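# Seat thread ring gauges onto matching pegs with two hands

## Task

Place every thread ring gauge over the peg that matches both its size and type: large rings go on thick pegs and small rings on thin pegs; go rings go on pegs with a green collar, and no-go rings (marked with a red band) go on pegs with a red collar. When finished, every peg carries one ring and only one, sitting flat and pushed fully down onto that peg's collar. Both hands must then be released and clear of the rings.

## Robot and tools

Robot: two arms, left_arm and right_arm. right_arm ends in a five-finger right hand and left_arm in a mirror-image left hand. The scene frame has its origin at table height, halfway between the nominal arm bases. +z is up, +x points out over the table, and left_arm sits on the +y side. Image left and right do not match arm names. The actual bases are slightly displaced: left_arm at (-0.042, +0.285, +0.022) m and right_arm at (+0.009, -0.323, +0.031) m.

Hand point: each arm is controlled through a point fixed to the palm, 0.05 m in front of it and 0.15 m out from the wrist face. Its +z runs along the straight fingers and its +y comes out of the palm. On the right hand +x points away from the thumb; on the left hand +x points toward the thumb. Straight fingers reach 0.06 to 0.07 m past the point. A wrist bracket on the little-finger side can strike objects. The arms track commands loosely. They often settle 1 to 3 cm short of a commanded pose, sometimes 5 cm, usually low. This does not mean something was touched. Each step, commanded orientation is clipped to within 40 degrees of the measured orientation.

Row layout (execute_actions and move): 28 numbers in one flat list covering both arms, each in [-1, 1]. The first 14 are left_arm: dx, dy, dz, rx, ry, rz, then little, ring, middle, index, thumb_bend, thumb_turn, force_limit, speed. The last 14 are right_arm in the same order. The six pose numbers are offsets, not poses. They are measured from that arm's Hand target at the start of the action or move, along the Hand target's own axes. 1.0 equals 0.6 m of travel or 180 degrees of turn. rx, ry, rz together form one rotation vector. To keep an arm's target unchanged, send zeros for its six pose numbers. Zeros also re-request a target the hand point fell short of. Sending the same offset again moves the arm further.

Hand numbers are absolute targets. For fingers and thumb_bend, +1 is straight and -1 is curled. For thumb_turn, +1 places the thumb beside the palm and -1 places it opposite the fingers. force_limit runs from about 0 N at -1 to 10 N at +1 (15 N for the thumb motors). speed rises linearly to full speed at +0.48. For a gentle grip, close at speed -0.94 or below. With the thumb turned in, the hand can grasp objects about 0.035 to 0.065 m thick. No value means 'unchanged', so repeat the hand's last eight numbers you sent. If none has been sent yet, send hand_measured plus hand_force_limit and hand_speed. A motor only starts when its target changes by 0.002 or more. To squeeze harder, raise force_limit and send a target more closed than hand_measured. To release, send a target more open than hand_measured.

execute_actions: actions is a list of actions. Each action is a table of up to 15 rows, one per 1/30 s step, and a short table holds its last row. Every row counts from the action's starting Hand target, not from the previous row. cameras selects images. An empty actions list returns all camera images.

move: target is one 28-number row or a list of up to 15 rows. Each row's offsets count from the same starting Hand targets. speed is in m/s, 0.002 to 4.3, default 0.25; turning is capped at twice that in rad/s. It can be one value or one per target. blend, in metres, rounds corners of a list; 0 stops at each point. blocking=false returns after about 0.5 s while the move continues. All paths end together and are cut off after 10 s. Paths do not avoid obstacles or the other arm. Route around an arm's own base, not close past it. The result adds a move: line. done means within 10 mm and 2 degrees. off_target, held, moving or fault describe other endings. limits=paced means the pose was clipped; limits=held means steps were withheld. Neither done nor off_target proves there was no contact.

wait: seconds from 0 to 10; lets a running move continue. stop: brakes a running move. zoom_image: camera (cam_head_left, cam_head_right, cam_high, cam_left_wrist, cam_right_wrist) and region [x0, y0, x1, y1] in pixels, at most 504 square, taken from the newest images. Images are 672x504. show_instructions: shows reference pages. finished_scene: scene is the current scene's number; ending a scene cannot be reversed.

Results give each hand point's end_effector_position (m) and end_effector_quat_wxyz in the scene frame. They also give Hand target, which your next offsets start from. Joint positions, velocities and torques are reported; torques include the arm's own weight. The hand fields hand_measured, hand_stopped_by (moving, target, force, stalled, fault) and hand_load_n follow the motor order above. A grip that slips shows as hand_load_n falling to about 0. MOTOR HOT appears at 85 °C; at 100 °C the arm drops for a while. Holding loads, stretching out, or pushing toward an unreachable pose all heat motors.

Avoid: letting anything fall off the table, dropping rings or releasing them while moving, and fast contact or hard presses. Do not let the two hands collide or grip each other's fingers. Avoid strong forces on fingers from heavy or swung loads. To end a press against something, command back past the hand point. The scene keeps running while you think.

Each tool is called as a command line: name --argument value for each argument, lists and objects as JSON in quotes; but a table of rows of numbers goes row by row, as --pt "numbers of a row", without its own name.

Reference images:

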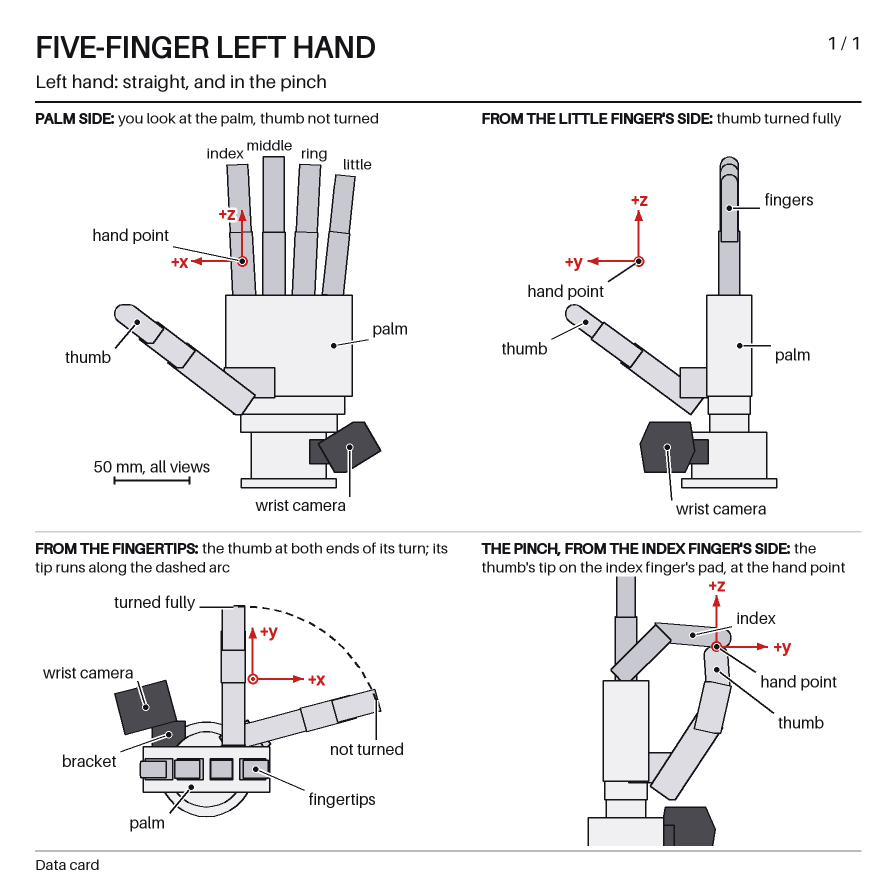

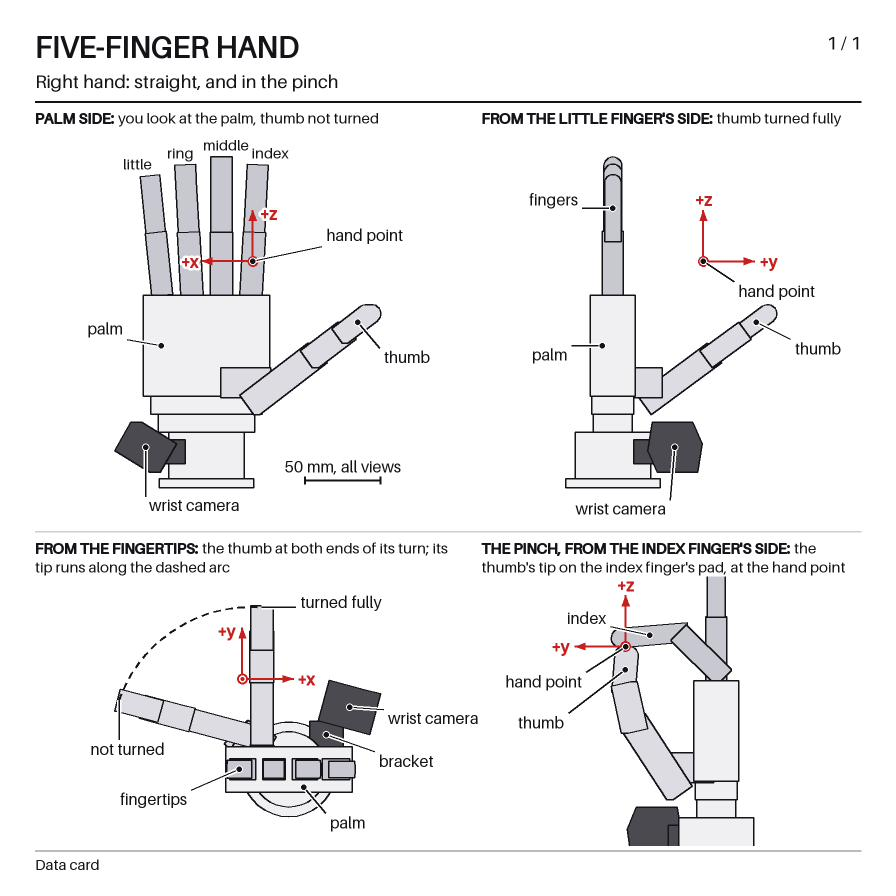

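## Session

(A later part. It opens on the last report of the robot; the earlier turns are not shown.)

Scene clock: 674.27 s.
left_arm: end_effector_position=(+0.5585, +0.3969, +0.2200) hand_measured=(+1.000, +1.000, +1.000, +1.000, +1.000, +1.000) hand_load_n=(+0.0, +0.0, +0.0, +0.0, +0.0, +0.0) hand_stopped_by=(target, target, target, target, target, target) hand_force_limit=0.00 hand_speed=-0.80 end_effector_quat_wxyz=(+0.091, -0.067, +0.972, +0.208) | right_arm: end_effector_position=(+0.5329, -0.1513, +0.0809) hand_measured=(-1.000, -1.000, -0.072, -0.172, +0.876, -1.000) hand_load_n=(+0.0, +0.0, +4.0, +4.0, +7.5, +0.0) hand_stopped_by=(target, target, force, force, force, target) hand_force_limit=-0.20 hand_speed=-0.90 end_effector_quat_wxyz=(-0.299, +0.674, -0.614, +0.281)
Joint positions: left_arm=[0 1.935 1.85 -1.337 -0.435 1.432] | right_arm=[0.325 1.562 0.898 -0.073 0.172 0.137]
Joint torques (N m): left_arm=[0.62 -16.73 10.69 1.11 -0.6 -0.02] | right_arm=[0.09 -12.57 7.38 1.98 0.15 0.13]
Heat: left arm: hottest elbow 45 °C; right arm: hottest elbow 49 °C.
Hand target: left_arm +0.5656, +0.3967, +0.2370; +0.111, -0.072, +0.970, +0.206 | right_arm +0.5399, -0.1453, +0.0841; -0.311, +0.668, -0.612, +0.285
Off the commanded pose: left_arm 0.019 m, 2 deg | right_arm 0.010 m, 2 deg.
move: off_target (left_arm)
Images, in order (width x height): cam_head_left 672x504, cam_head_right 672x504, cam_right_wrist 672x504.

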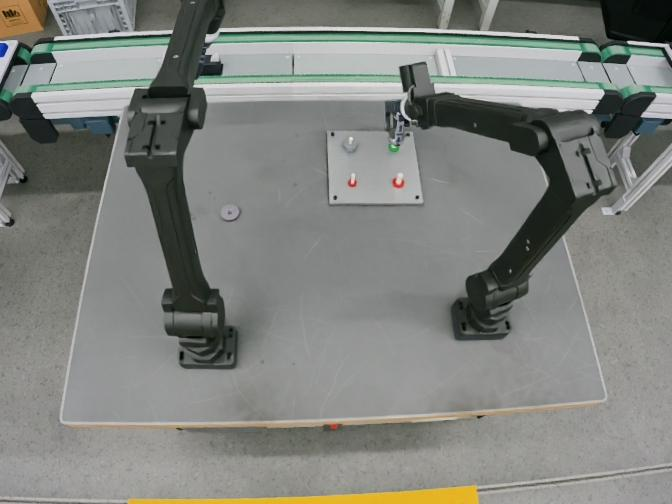

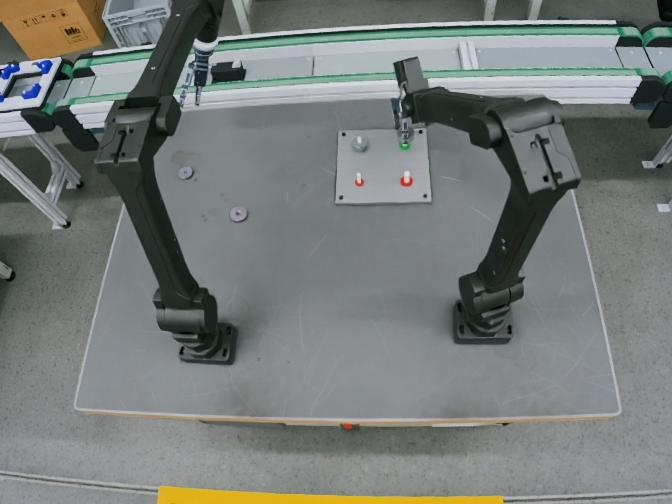

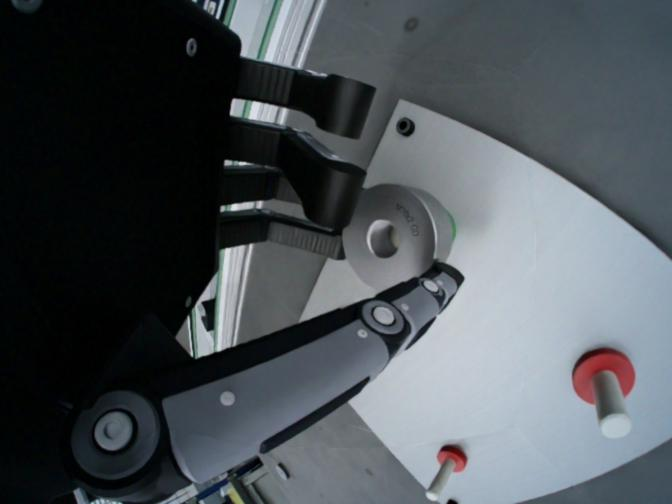

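move --target '[0,0,0,0,0,0,1,1,1,1,1,1,0,-0.8,0,0.0281,0.0236,0,0,0,-1,-1,-0.35,-0.35,0.5,-1,-0.2,-0.9]' --speed 0.04 --cameras '["cam_head_left","cam_head_right","cam_right_wrist"]'

zoom_image --camera "cam_head_right" --region '[375, 100, 435, 160]'

zoom_image --camera "cam_right_wrist" --region '[280, 150, 520, 320]'

Scene clock: 681.30 s.
left_arm: end_effector_position=(+0.5585, +0.3969, +0.2200) hand_measured=(+1.000, +1.000, +1.000, +1.000, +1.000, +1.000) hand_load_n=(+0.0, +0.0, +0.0, +0.0, +0.0, +0.0) hand_stopped_by=(target, target, target, target, target, target) hand_force_limit=0.00 hand_speed=-0.80 end_effector_quat_wxyz=(+0.091, -0.067, +0.972, +0.208) | right_arm: end_effector_position=(+0.5331, -0.1512, +0.0587) hand_measured=(-1.000, -1.000, -0.072, -0.172, +0.876, -1.000) hand_load_n=(+0.0, +0.0, +3.5, +4.0, +7.0, -0.5) hand_stopped_by=(target, target, force, force, force, target) hand_force_limit=-0.20 hand_speed=-0.90 end_effector_quat_wxyz=(-0.299, +0.674, -0.614, +0.281)
Joint positions: left_arm=[0 1.935 1.85 -1.337 -0.435 1.432] | right_arm=[0.325 1.605 0.876 -0.009 0.172 0.138]
Joint torques (N m): left_arm=[0.44 -16.79 10.71 1.14 -0.58 0] | right_arm=[0.09 -12.81 7.04 1.94 0.15 0.13]
Heat: left arm: hottest elbow 45 °C; right arm: hottest elbow 49 °C.
Hand target: left_arm +0.5656, +0.3967, +0.2370; +0.111, -0.072, +0.970, +0.206 | right_arm +0.5399, -0.1453, +0.0620; -0.311, +0.668, -0.612, +0.285
Off the commanded pose: left_arm 0.019 m, 2 deg | right_arm 0.010 m, 2 deg.
move: off_target (left_arm)
Images, in order (width x height): cam_head_left 672x504, cam_head_right 672x504, cam_right_wrist 672x504.

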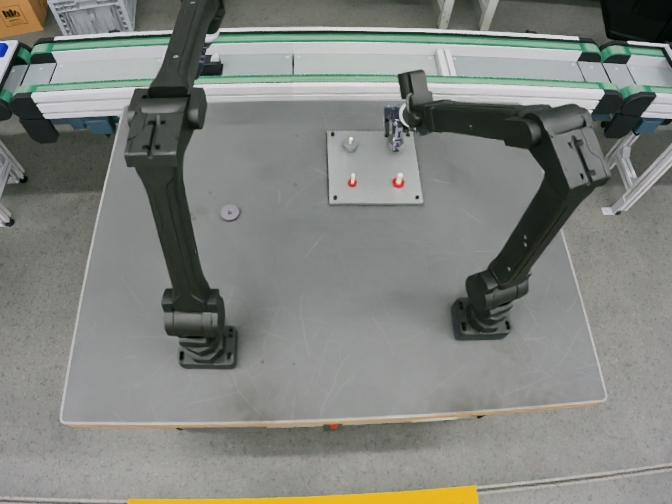

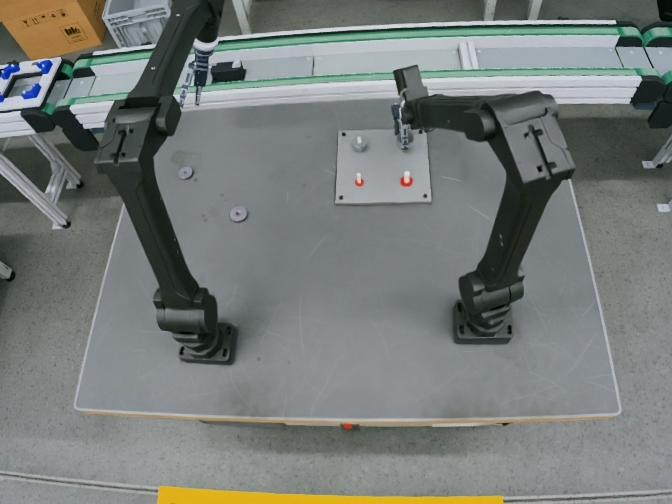

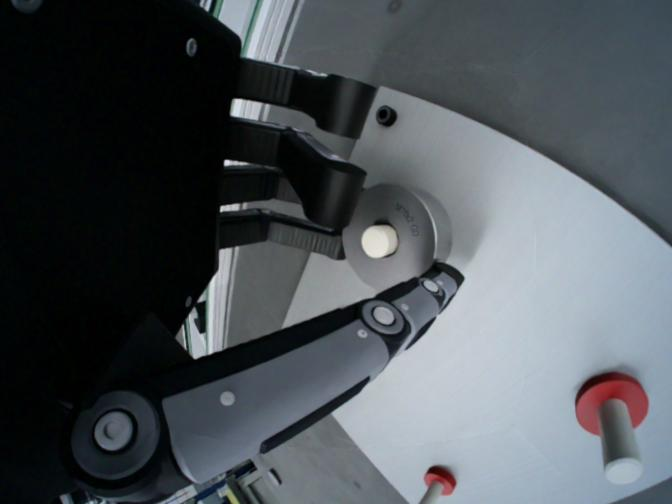

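Scaled by 8.400 from the camera's 672x504 image, which has a finer 960x720 frame.

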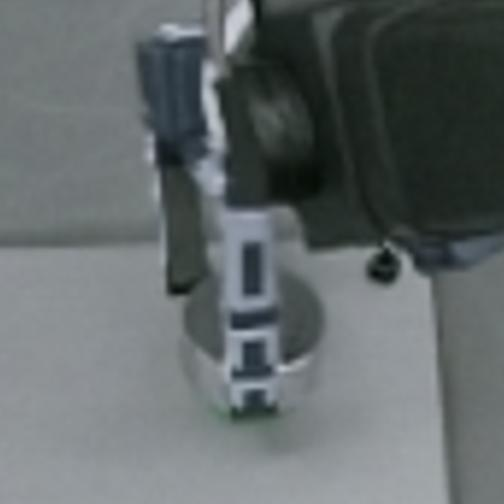

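Scaled by 2.100 from the camera's 672x504 image, which has a finer 960x720 frame.

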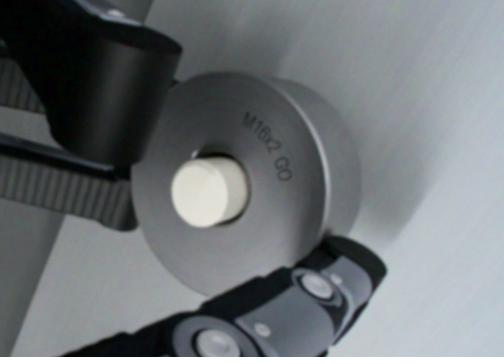

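move --target '[0,0,0,0,0,0,1,1,1,1,1,1,0,-0.8,0,0.0128,0.0107,0,0,0,-1,-1,-0.35,-0.35,0.5,-1,-0.2,-0.9]' --speed 0.04 --cameras '["cam_head_left","cam_head_right","cam_right_wrist","cam_high"]'

Scene clock: 697.57 s.
left_arm: end_effector_position=(+0.5585, +0.3969, +0.2200) hand_measured=(+1.000, +1.000, +1.000, +1.000, +1.000, +1.000) hand_load_n=(+0.0, +0.0, +0.0, +0.0, +0.0, +0.0) hand_stopped_by=(target, target, target, target, target, target) hand_force_limit=0.00 hand_speed=-0.80 end_effector_quat_wxyz=(+0.091, -0.067, +0.972, +0.208) | right_arm: end_effector_position=(+0.5343, -0.1507, +0.0530) hand_measured=(-1.000, -1.000, -0.072, -0.172, +0.876, -1.000) hand_load_n=(+0.0, +0.0, +3.0, +3.5, +8.0, +0.0) hand_stopped_by=(target, target, force, force, force, target) hand_force_limit=-0.20 hand_speed=-0.90 end_effector_quat_wxyz=(-0.302, +0.673, -0.613, +0.283)
Joint positions: left_arm=[0 1.935 1.85 -1.337 -0.435 1.432] | right_arm=[0.325 1.619 0.868 0.019 0.171 0.138]
Joint torques (N m): left_arm=[0.44 -17.03 10.71 1.13 -0.59 -0.03] | right_arm=[0.15 -12.4 6.83 2.09 0.15 0.13]
Heat: left arm: hottest elbow 45 °C; right arm: hottest elbow 48 °C.
Hand target: left_arm +0.5656, +0.3967, +0.2370; +0.111, -0.072, +0.970, +0.206 | right_arm +0.5400, -0.1452, +0.0522; -0.312, +0.668, -0.612, +0.285
Off the commanded pose: left_arm 0.019 m, 2 deg | right_arm 0.008 m, 1 deg.
move: off_target (left_arm)
Images, in order (width x height): cam_head_left 672x504, cam_head_right 672x504, cam_high 672x504, cam_right_wrist 672x504.

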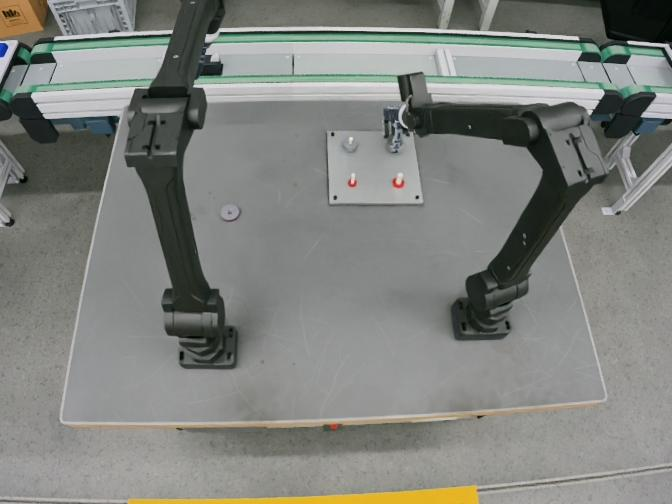

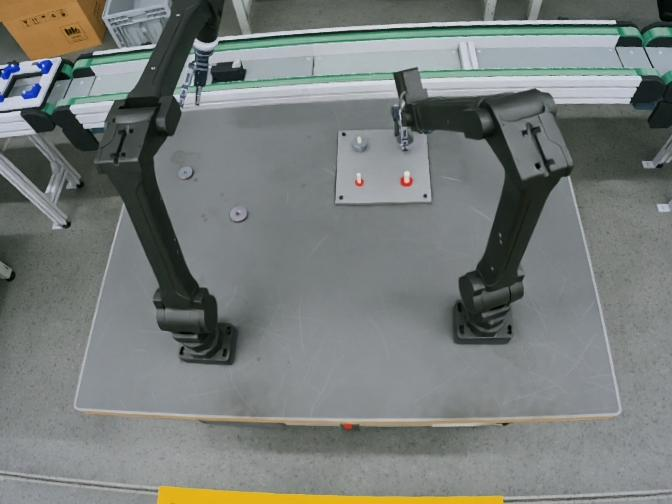

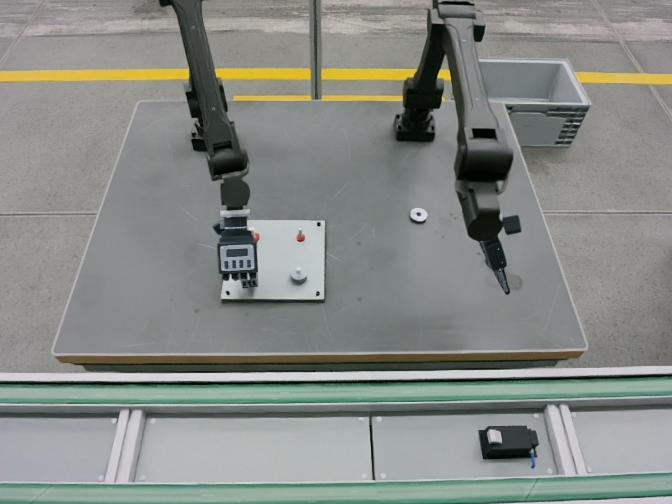

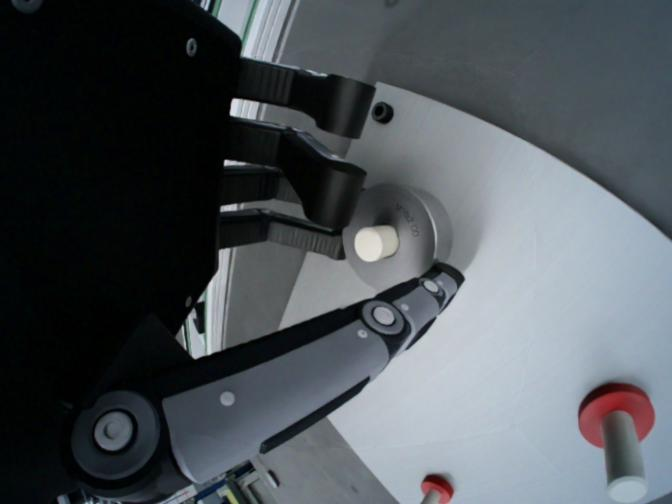

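execute_actions --actions '[[[0,0,0,0,0,0,1,1,1,1,1,1,0,-0.8,0,0.004,0.003,0,0,0,-1,-1,-0.35,-0.35,0.5,-1,-0.2,-0.9]],[[0,0,0,0,0,0,1,1,1,1,1,1,0,-0.8,0,0,0,0,0,0,-1,-1,0.0,0.0,1,-1,-0.2,-0.6]],[[0,0,0,0,0,0,1,1,1,1,1,1,0,-0.8,0,0,0,0,0,0,-1,-1,0.15,0.15,1,-1,-0.2,-0.5]]]' --cameras '["cam_head_right","cam_right_wrist"]'

zoom_image --camera "cam_right_wrist" --region '[280, 150, 520, 320]'

Scene clock: 703.47 s.
left_arm: end_effector_position=(+0.5585, +0.3969, +0.2200) hand_measured=(+1.000, +1.000, +1.000, +1.000, +1.000, +1.000) hand_load_n=(+0.0, +0.0, +0.0, +0.0, +0.0, +0.0) hand_stopped_by=(target, target, target, target, target, target) hand_force_limit=0.00 hand_speed=-0.80 end_effector_quat_wxyz=(+0.091, -0.067, +0.972, +0.208) | right_arm: end_effector_position=(+0.5366, -0.1499, +0.0540) hand_measured=(-1.000, -1.000, +0.150, +0.150, +1.000, -1.000) hand_load_n=(+0.0, +0.5, +0.0, +0.0, +0.0, +0.0) hand_stopped_by=(target, target, target, target, target, target) hand_force_limit=-0.20 hand_speed=-0.50 end_effector_quat_wxyz=(-0.308, +0.671, -0.612, +0.286)
Joint positions: left_arm=[0 1.935 1.85 -1.337 -0.435 1.432] | right_arm=[0.325 1.62 0.865 0.038 0.171 0.138]
Joint torques (N m): left_arm=[0.5 -16.79 10.67 1.07 -0.59 -0.02] | right_arm=[0.09 -11.93 6.83 1.77 0.17 0.12]
Heat: left arm: hottest elbow 45 °C; right arm: hottest elbow 48 °C.
Hand target: left_arm +0.5656, +0.3967, +0.2370; +0.111, -0.072, +0.970, +0.206 | right_arm +0.5398, -0.1453, +0.0491; -0.311, +0.668, -0.612, +0.285
Off the commanded pose: left_arm 0.019 m, 2 deg | right_arm 0.007 m, 1 deg.
Images, in order (width x height): cam_head_right 672x504, cam_right_wrist 672x504.

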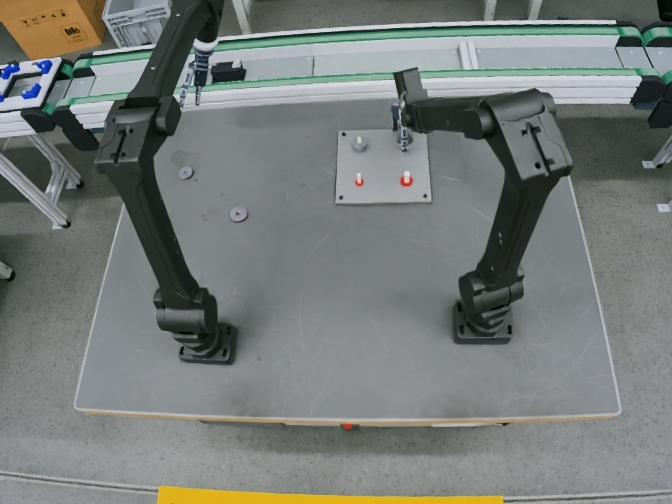

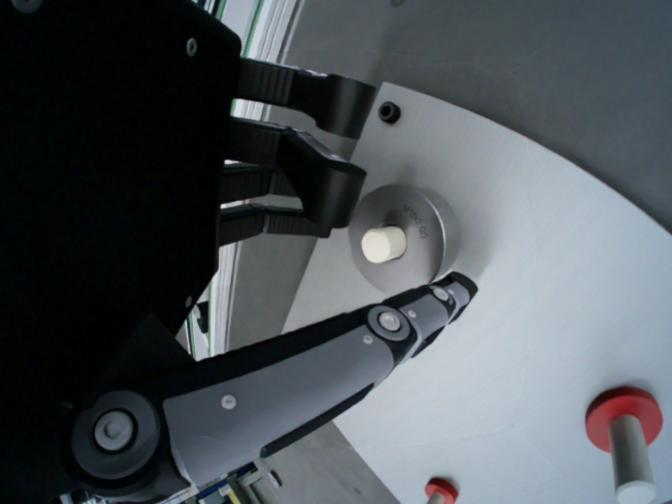

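Scaled by 2.100 from the camera's 672x504 image, which has a finer 960x720 frame.

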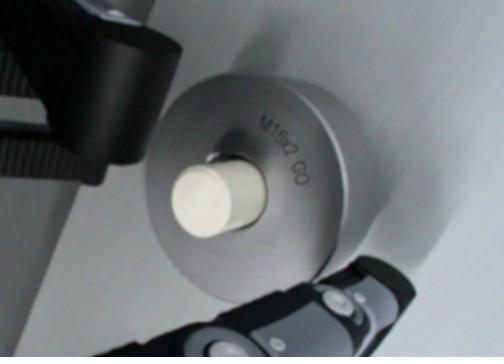

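move --pt "0 0 0 0 0 0 1 1 1 1 1 1 0 -0.8 0.0012 -0.0532 -0.0273 0 0 0 -1 -1 0.15 0.15 1 -1 -0.2 -0.5" --pt "0 0 0 0 0 0 1 1 1 1 1 1 0 -0.8 0.0029 -0.1873 -0.114 0 0 0 -1 -1 0.15 0.15 1 -1 -0.2 -0.5" --speed '[0.05,0.12]' --blend '[0.02,0]' --cameras '["cam_head_left","cam_head_right","cam_high","cam_right_wrist"]'

zoom_image --camera "cam_high" --region '[200, 200, 340, 320]'

zoom_image --camera "cam_head_right" --region '[330, 120, 450, 220]'

Scene clock: 714.07 s.
left_arm: end_effector_position=(+0.5585, +0.3969, +0.2200) hand_measured=(+1.000, +1.000, +1.000, +1.000, +1.000, +1.000) hand_load_n=(+0.0, +0.0, +0.0, +0.0, +0.0, +0.0) hand_stopped_by=(target, target, target, target, target, target) hand_force_limit=0.00 hand_speed=-0.80 end_effector_quat_wxyz=(+0.091, -0.067, +0.972, +0.208) | right_arm: end_effector_position=(+0.5418, -0.1470, +0.1486) hand_measured=(-1.000, -1.000, +0.150, +0.150, +1.000, -1.000) hand_load_n=(+0.0, +0.0, +0.0, +0.0, +0.0, +0.0) hand_stopped_by=(target, target, target, target, target, target) hand_force_limit=-0.20 hand_speed=-0.50 end_effector_quat_wxyz=(-0.292, +0.679, -0.615, +0.273)
Joint positions: left_arm=[0 1.935 1.85 -1.337 -0.435 1.432] | right_arm=[0.325 1.49 1.035 -0.306 0.164 0.138]
Joint torques (N m): left_arm=[0.32 -16.73 10.77 1.09 -0.59 -0.02] | right_arm=[-0.85 -14.21 11.67 0.59 0.07 0.02]
Heat: left arm: hottest elbow 45 °C; right arm: hottest elbow 48 °C.
Hand target: left_arm +0.5656, +0.3967, +0.2370; +0.111, -0.072, +0.970, +0.206 | right_arm +0.5598, -0.1453, +0.1792; -0.311, +0.668, -0.612, +0.285
Off the commanded pose: left_arm 0.019 m, 2 deg | right_arm 0.035 m, 3 deg.
move: off_target (left_arm, right_arm); blend cut to 0.0179 m at target 1
Images, in order (width x height): cam_head_left 672x504, cam_head_right 672x504, cam_high 672x504, cam_right_wrist 672x504.

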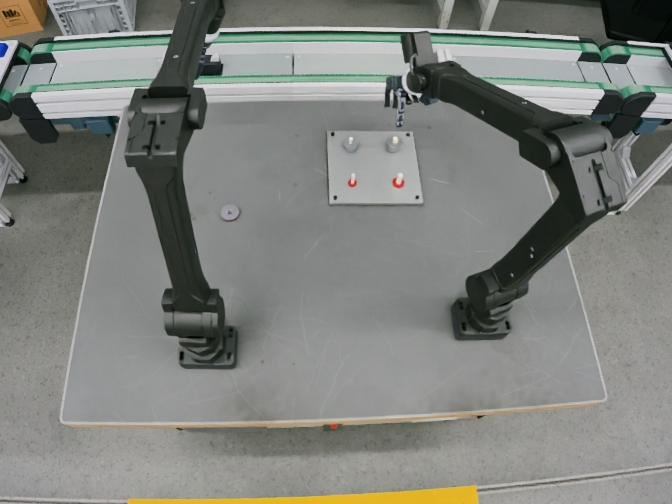

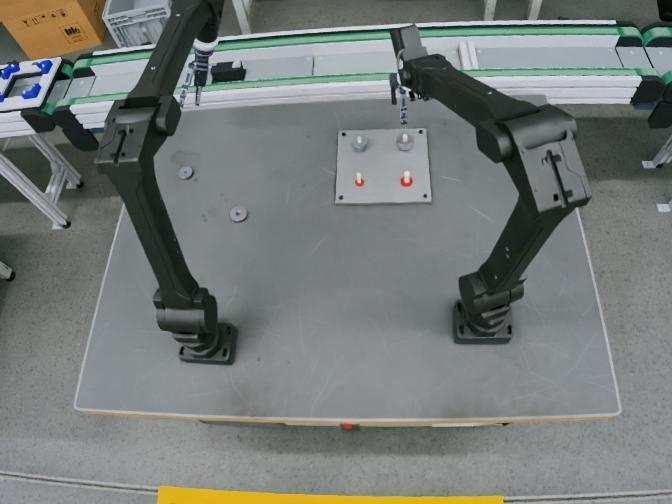

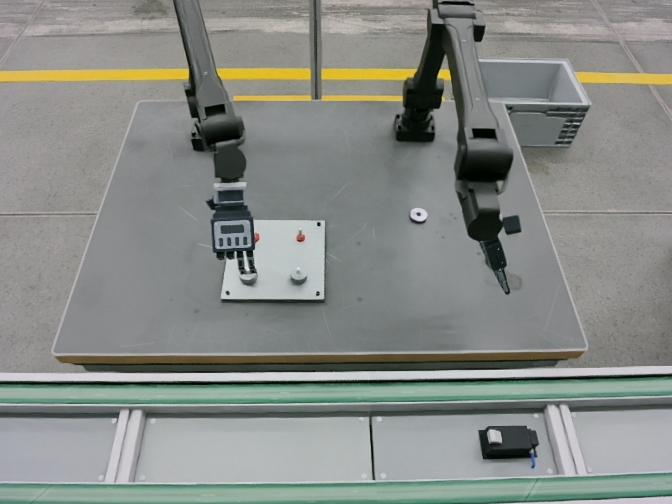

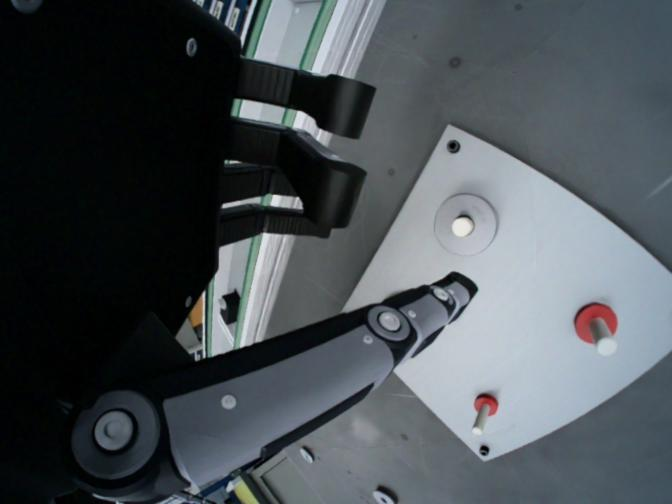

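Scaled by 3.600 from the camera's 672x504 image, which has a finer 960x720 frame.

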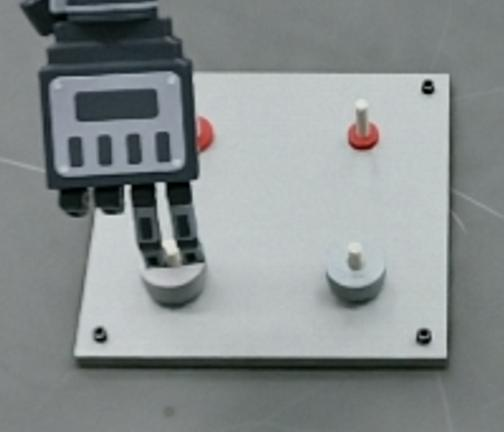

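Scaled by 4.200 from the camera's 672x504 image, which has a finer 960x720 frame.

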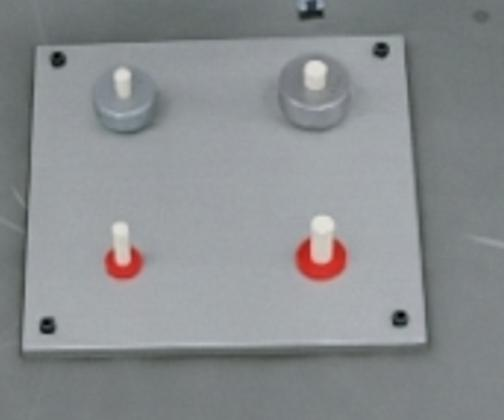

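move --target '[0.1948,0.0357,-0.0813,0.2701,-0.0473,-0.4864,-1,-1,0.05,0.05,1,-1,0,-0.3,0.4358,0.1759,-0.3392,0,0.1064,0.0893,-1,-1,0.15,0.15,1,-1,-0.2,-0.5]' --speed 0.2 --cameras '["cam_head_left","cam_head_right","cam_high","cam_left_wrist"]'

Scene clock: 752.50 s.
left_arm: end_effector_position=(+0.4390, +0.3785, +0.2531) hand_measured=(-1.000, -1.000, +0.050, +0.050, +1.000, -1.000) hand_load_n=(+0.0, +0.0, +0.0, +0.0, +0.0, +0.0) hand_stopped_by=(target, target, target, target, target, target) hand_force_limit=0.00 hand_speed=-0.30 end_effector_quat_wxyz=(-0.286, +0.639, -0.651, +0.292) | right_arm: end_effector_position=(+0.3648, -0.4239, +0.2286) hand_measured=(-1.000, -1.000, +0.150, +0.150, +1.000, -1.000) hand_load_n=(+0.0, +0.0, +0.0, +0.0, +0.0, +0.0) hand_stopped_by=(target, target, target, target, target, target) hand_force_limit=-0.20 hand_speed=-0.50 end_effector_quat_wxyz=(+0.245, -0.518, +0.744, -0.345)
Joint positions: left_arm=[0.359 1.246 1.101 -0.614 0.256 0.233] | right_arm=[-0.351 0.849 0.734 -0.583 -0.019 -0.006]
Joint torques (N m): left_arm=[1.73 -8.64 8.77 3 0.06 -0.15] | right_arm=[-0.79 -6.12 8.5 0.73 -0.02 -0.09]
Heat: left arm: hottest elbow 45 °C; right arm: hottest elbow 52 °C.
Hand target: left_arm +0.4399, +0.3850, +0.2601; -0.299, +0.640, -0.641, +0.298 | right_arm +0.3598, -0.4253, +0.2292; +0.242, -0.520, +0.743, -0.346
Off the commanded pose: left_arm 0.009 m, 2 deg | right_arm 0.005 m, 0 deg.
move: done
Images, in order (width x height): cam_head_left 672x504, cam_head_right 672x504, cam_high 672x504, cam_left_wrist 672x504.

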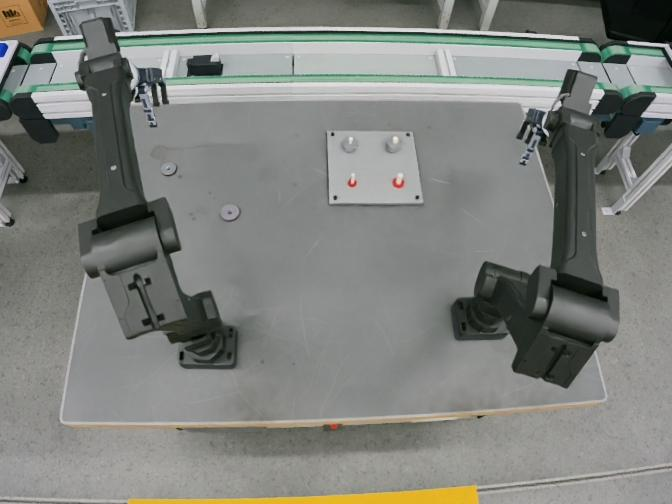

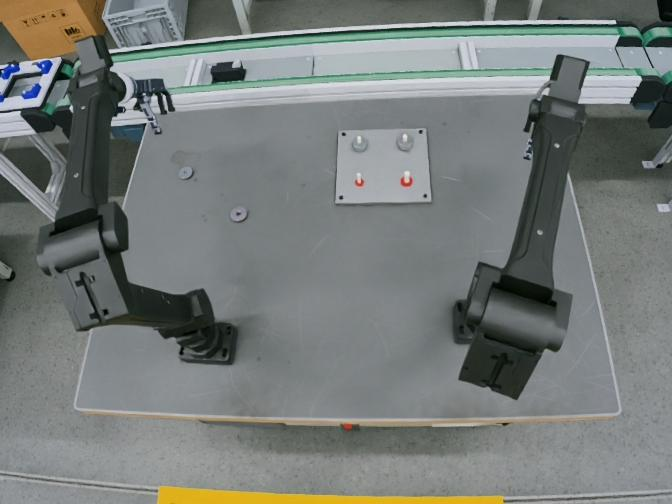

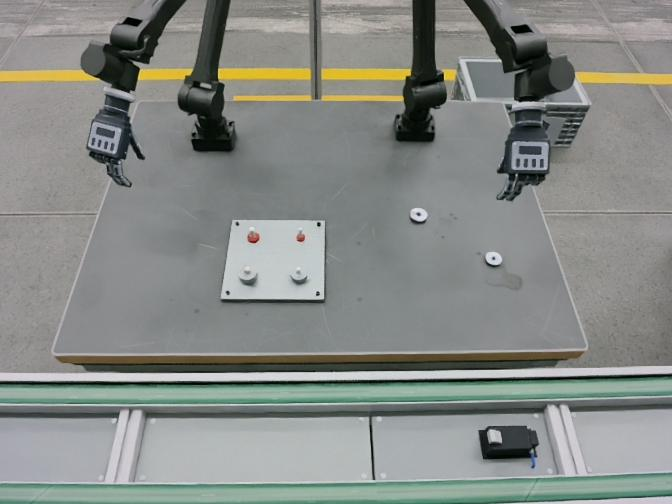

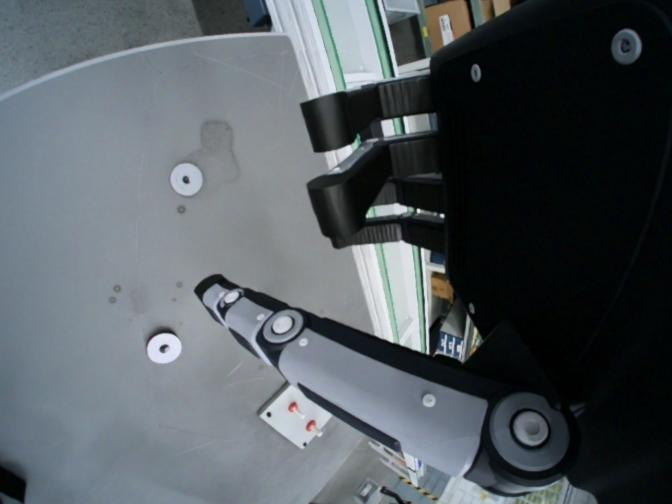

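move --target '[-0.0333,0.1138,0.1108,0,0,0,-1,-1,0.05,0.05,1,-1,0,-0.3,0,0,0,0,0,0,-1,-1,0.15,0.15,1,-1,-0.2,-0.5]' --speed 0.15 --cameras '["cam_head_left","cam_head_right","cam_high","cam_left_wrist"]'

zoom_image --camera "cam_head_right" --region '[130, 100, 230, 200]'

zoom_image --camera "cam_head_left" --region '[120, 100, 220, 200]'

zoom_image --camera "cam_high" --region '[450, 170, 560, 290]'

Scene clock: 765.97 s.
left_arm: end_effector_position=(+0.4447, +0.3966, +0.1627) hand_measured=(-1.000, -1.000, +0.050, +0.050, +1.000, -1.000) hand_load_n=(+0.0, +0.0, +0.0, +0.5, +0.0, +0.0) hand_stopped_by=(target, target, target, target, target, target) hand_force_limit=0.00 hand_speed=-0.30 end_effector_quat_wxyz=(-0.287, +0.643, -0.645, +0.297) | right_arm: end_effector_position=(+0.3648, -0.4239, +0.2286) hand_measured=(-1.000, -1.000, +0.150, +0.150, +1.000, -1.000) hand_load_n=(+0.0, +0.0, +0.0, +0.0, +0.0, +0.0) hand_stopped_by=(target, target, target, target, target, target) hand_force_limit=-0.20 hand_speed=-0.50 end_effector_quat_wxyz=(+0.245, -0.518, +0.743, -0.345)
Joint positions: left_arm=[0.399 1.341 0.937 -0.352 0.285 0.245] | right_arm=[-0.351 0.849 0.734 -0.583 -0.019 -0.006]
Joint torques (N m): left_arm=[1.67 -8.29 8.47 3.07 0.11 0.05] | right_arm=[-0.85 -6.12 8.51 0.72 -0.01 -0.1]
Heat: left arm: hottest elbow 46 °C; right arm: hottest elbow 52 °C.
Hand target: left_arm +0.4469, +0.4051, +0.1650; -0.299, +0.640, -0.641, +0.298 | right_arm +0.3598, -0.4253, +0.2292; +0.242, -0.520, +0.742, -0.346
Off the commanded pose: left_arm 0.009 m, 1 deg | right_arm 0.005 m, 0 deg.
move: done
Images, in order (width x height): cam_head_left 672x504, cam_head_right 672x504, cam_high 672x504, cam_left_wrist 672x504.

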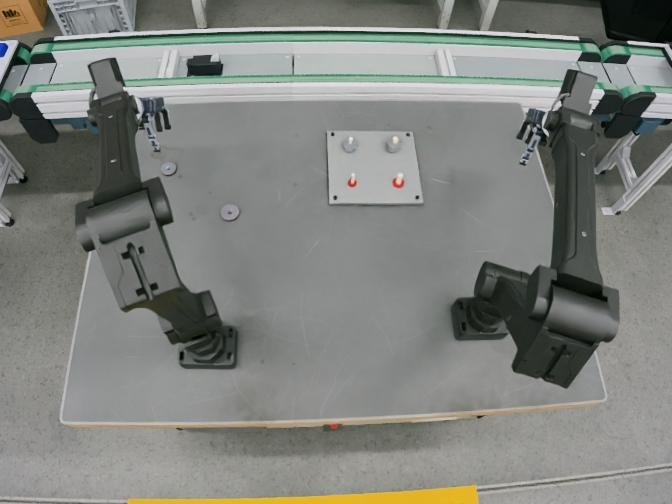

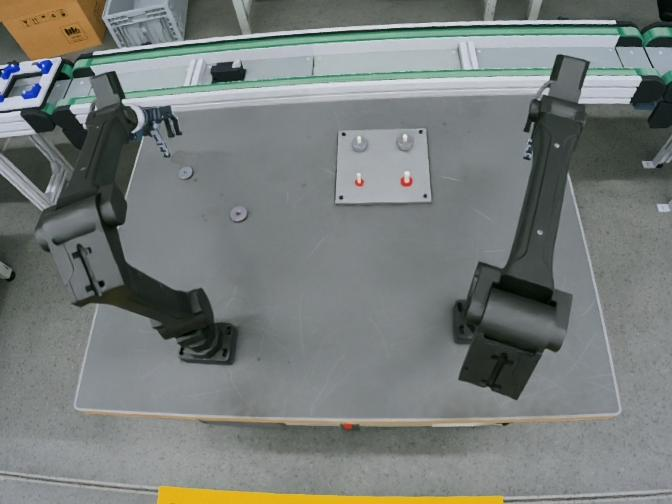

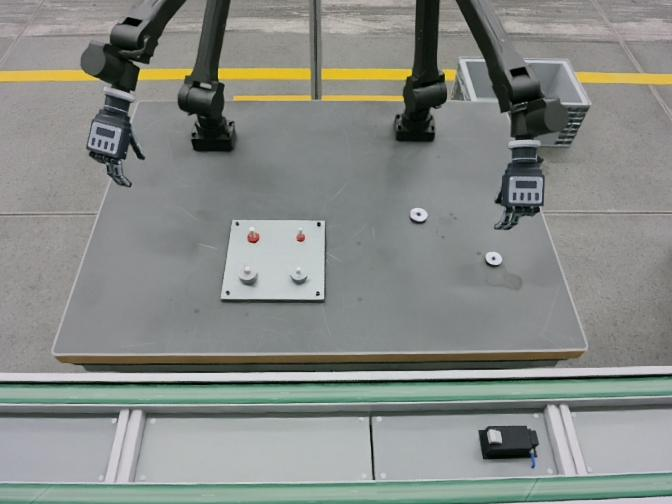

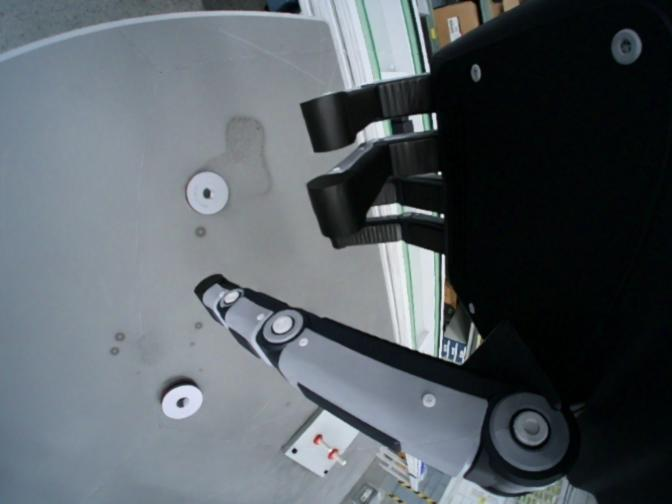

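Scaled by 5.040 from the camera's 672x504 image, which has a finer 960x720 frame.

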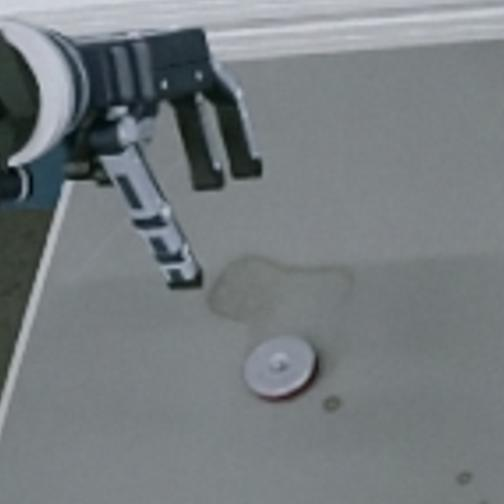

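Scaled by 5.040 from the camera's 672x504 image, which has a finer 960x720 frame.

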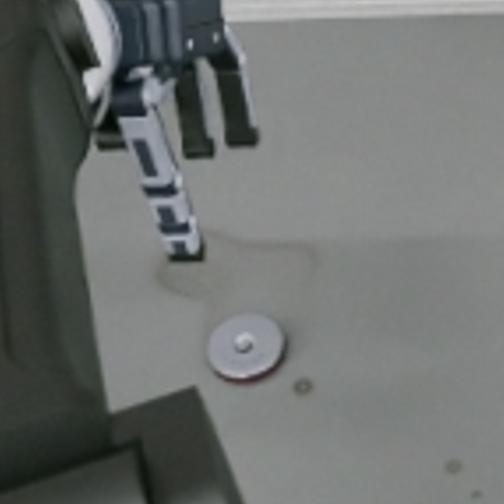

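Scaled by 4.200 from the camera's 672x504 image, which has a finer 960x720 frame.

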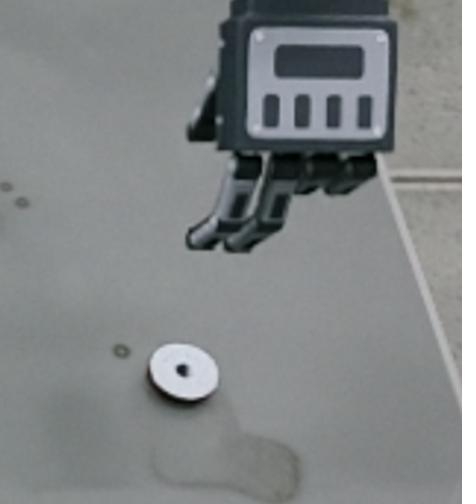

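move --target '[0,0.0804,0.0675,0,0,0,-1,-1,0.05,0.05,1,-1,0,-0.3,0,0,0,0,0,0,-1,-1,0.15,0.15,1,-1,-0.2,-0.5]' --speed 0.12 --cameras '["cam_head_left","cam_head_right","cam_high","cam_left_wrist"]'

zoom_image --camera "cam_head_right" --region '[140, 110, 220, 190]'

zoom_image --camera "cam_head_left" --region '[130, 110, 210, 190]'

zoom_image --camera "cam_high" --region '[450, 190, 550, 290]'

Scene clock: 785.23 s.
left_arm: end_effector_position=(+0.4453, +0.3969, +0.1008) hand_measured=(-1.000, -1.000, +0.050, +0.050, +1.000, -1.000) hand_load_n=(+0.0, +0.0, +0.0, +0.0, +0.0, +0.0) hand_stopped_by=(target, target, target, target, target, target) hand_force_limit=0.00 hand_speed=-0.30 end_effector_quat_wxyz=(-0.289, +0.642, -0.645, +0.297) | right_arm: end_effector_position=(+0.3648, -0.4239, +0.2286) hand_measured=(-1.000, -1.000, +0.150, +0.150, +1.000, -1.000) hand_load_n=(+0.0, +0.0, +0.0, +0.0, +0.0, +0.0) hand_stopped_by=(target, target, target, target, target, target) hand_force_limit=-0.20 hand_speed=-0.50 end_effector_quat_wxyz=(+0.245, -0.518, +0.743, -0.345)
Joint positions: left_arm=[0.399 1.43 0.839 -0.163 0.285 0.246] | right_arm=[-0.351 0.849 0.734 -0.583 -0.019 -0.006]
Joint torques (N m): left_arm=[1.79 -8.47 7.6 3.03 0.13 0.04] | right_arm=[-0.85 -6.18 8.5 0.72 -0.01 -0.1]
Heat: left arm: hottest elbow 45 °C; right arm: hottest elbow 51 °C.
Hand target: left_arm +0.4470, +0.4053, +0.1021; -0.299, +0.640, -0.641, +0.298 | right_arm +0.3598, -0.4253, +0.2292; +0.242, -0.520, +0.742, -0.346
Off the commanded pose: left_arm 0.009 m, 1 deg | right_arm 0.005 m, 0 deg.
move: done
Images, in order (width x height): cam_head_left 672x504, cam_head_right 672x504, cam_high 672x504, cam_left_wrist 672x504.

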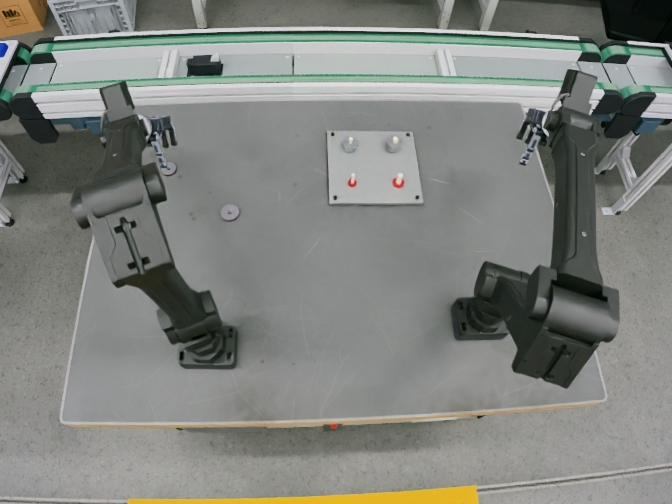

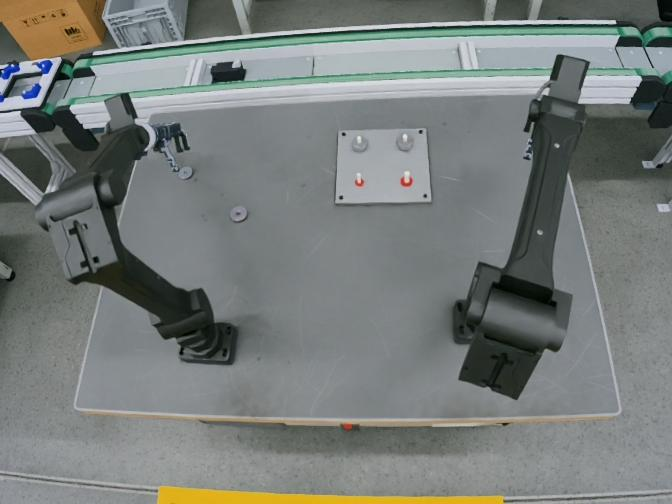

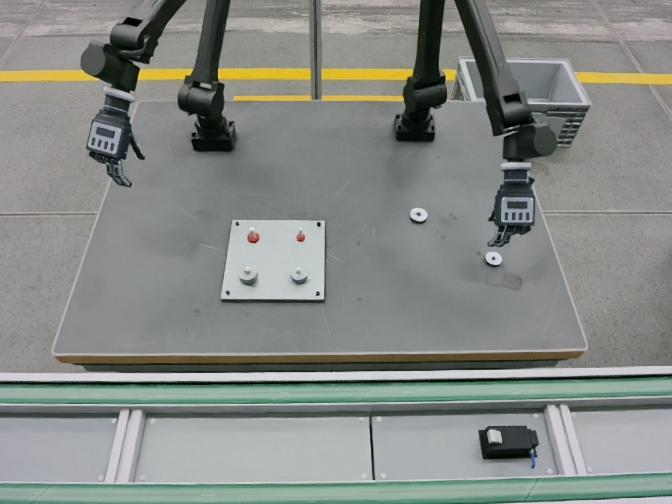

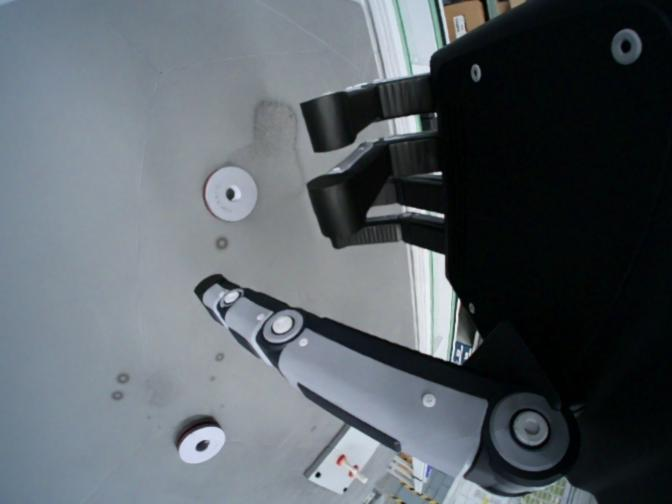

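Scaled by 6.300 from the camera's 672x504 image, which has a finer 960x720 frame.

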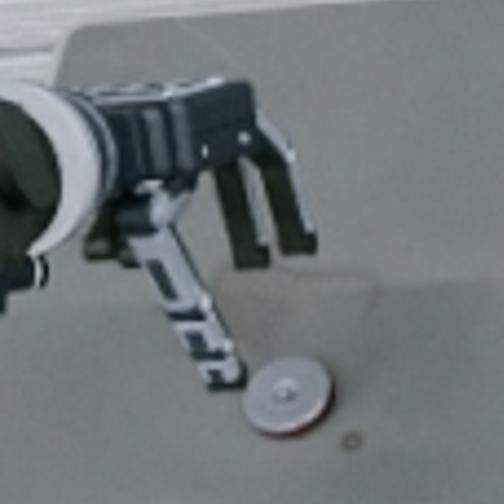

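Scaled by 6.300 from the camera's 672x504 image, which has a finer 960x720 frame.

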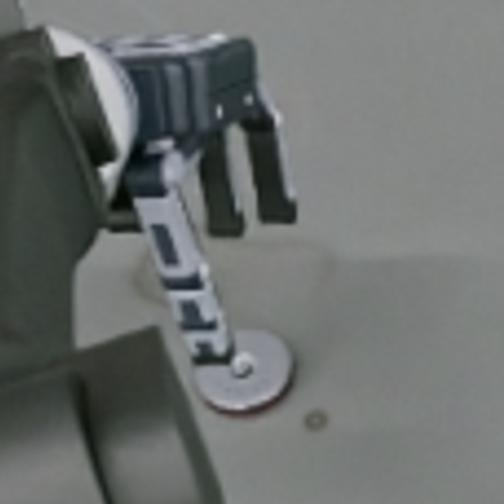

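Scaled by 5.040 from the camera's 672x504 image, which has a finer 960x720 frame.

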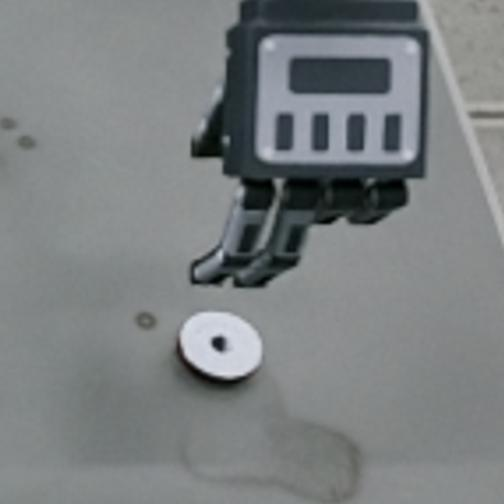

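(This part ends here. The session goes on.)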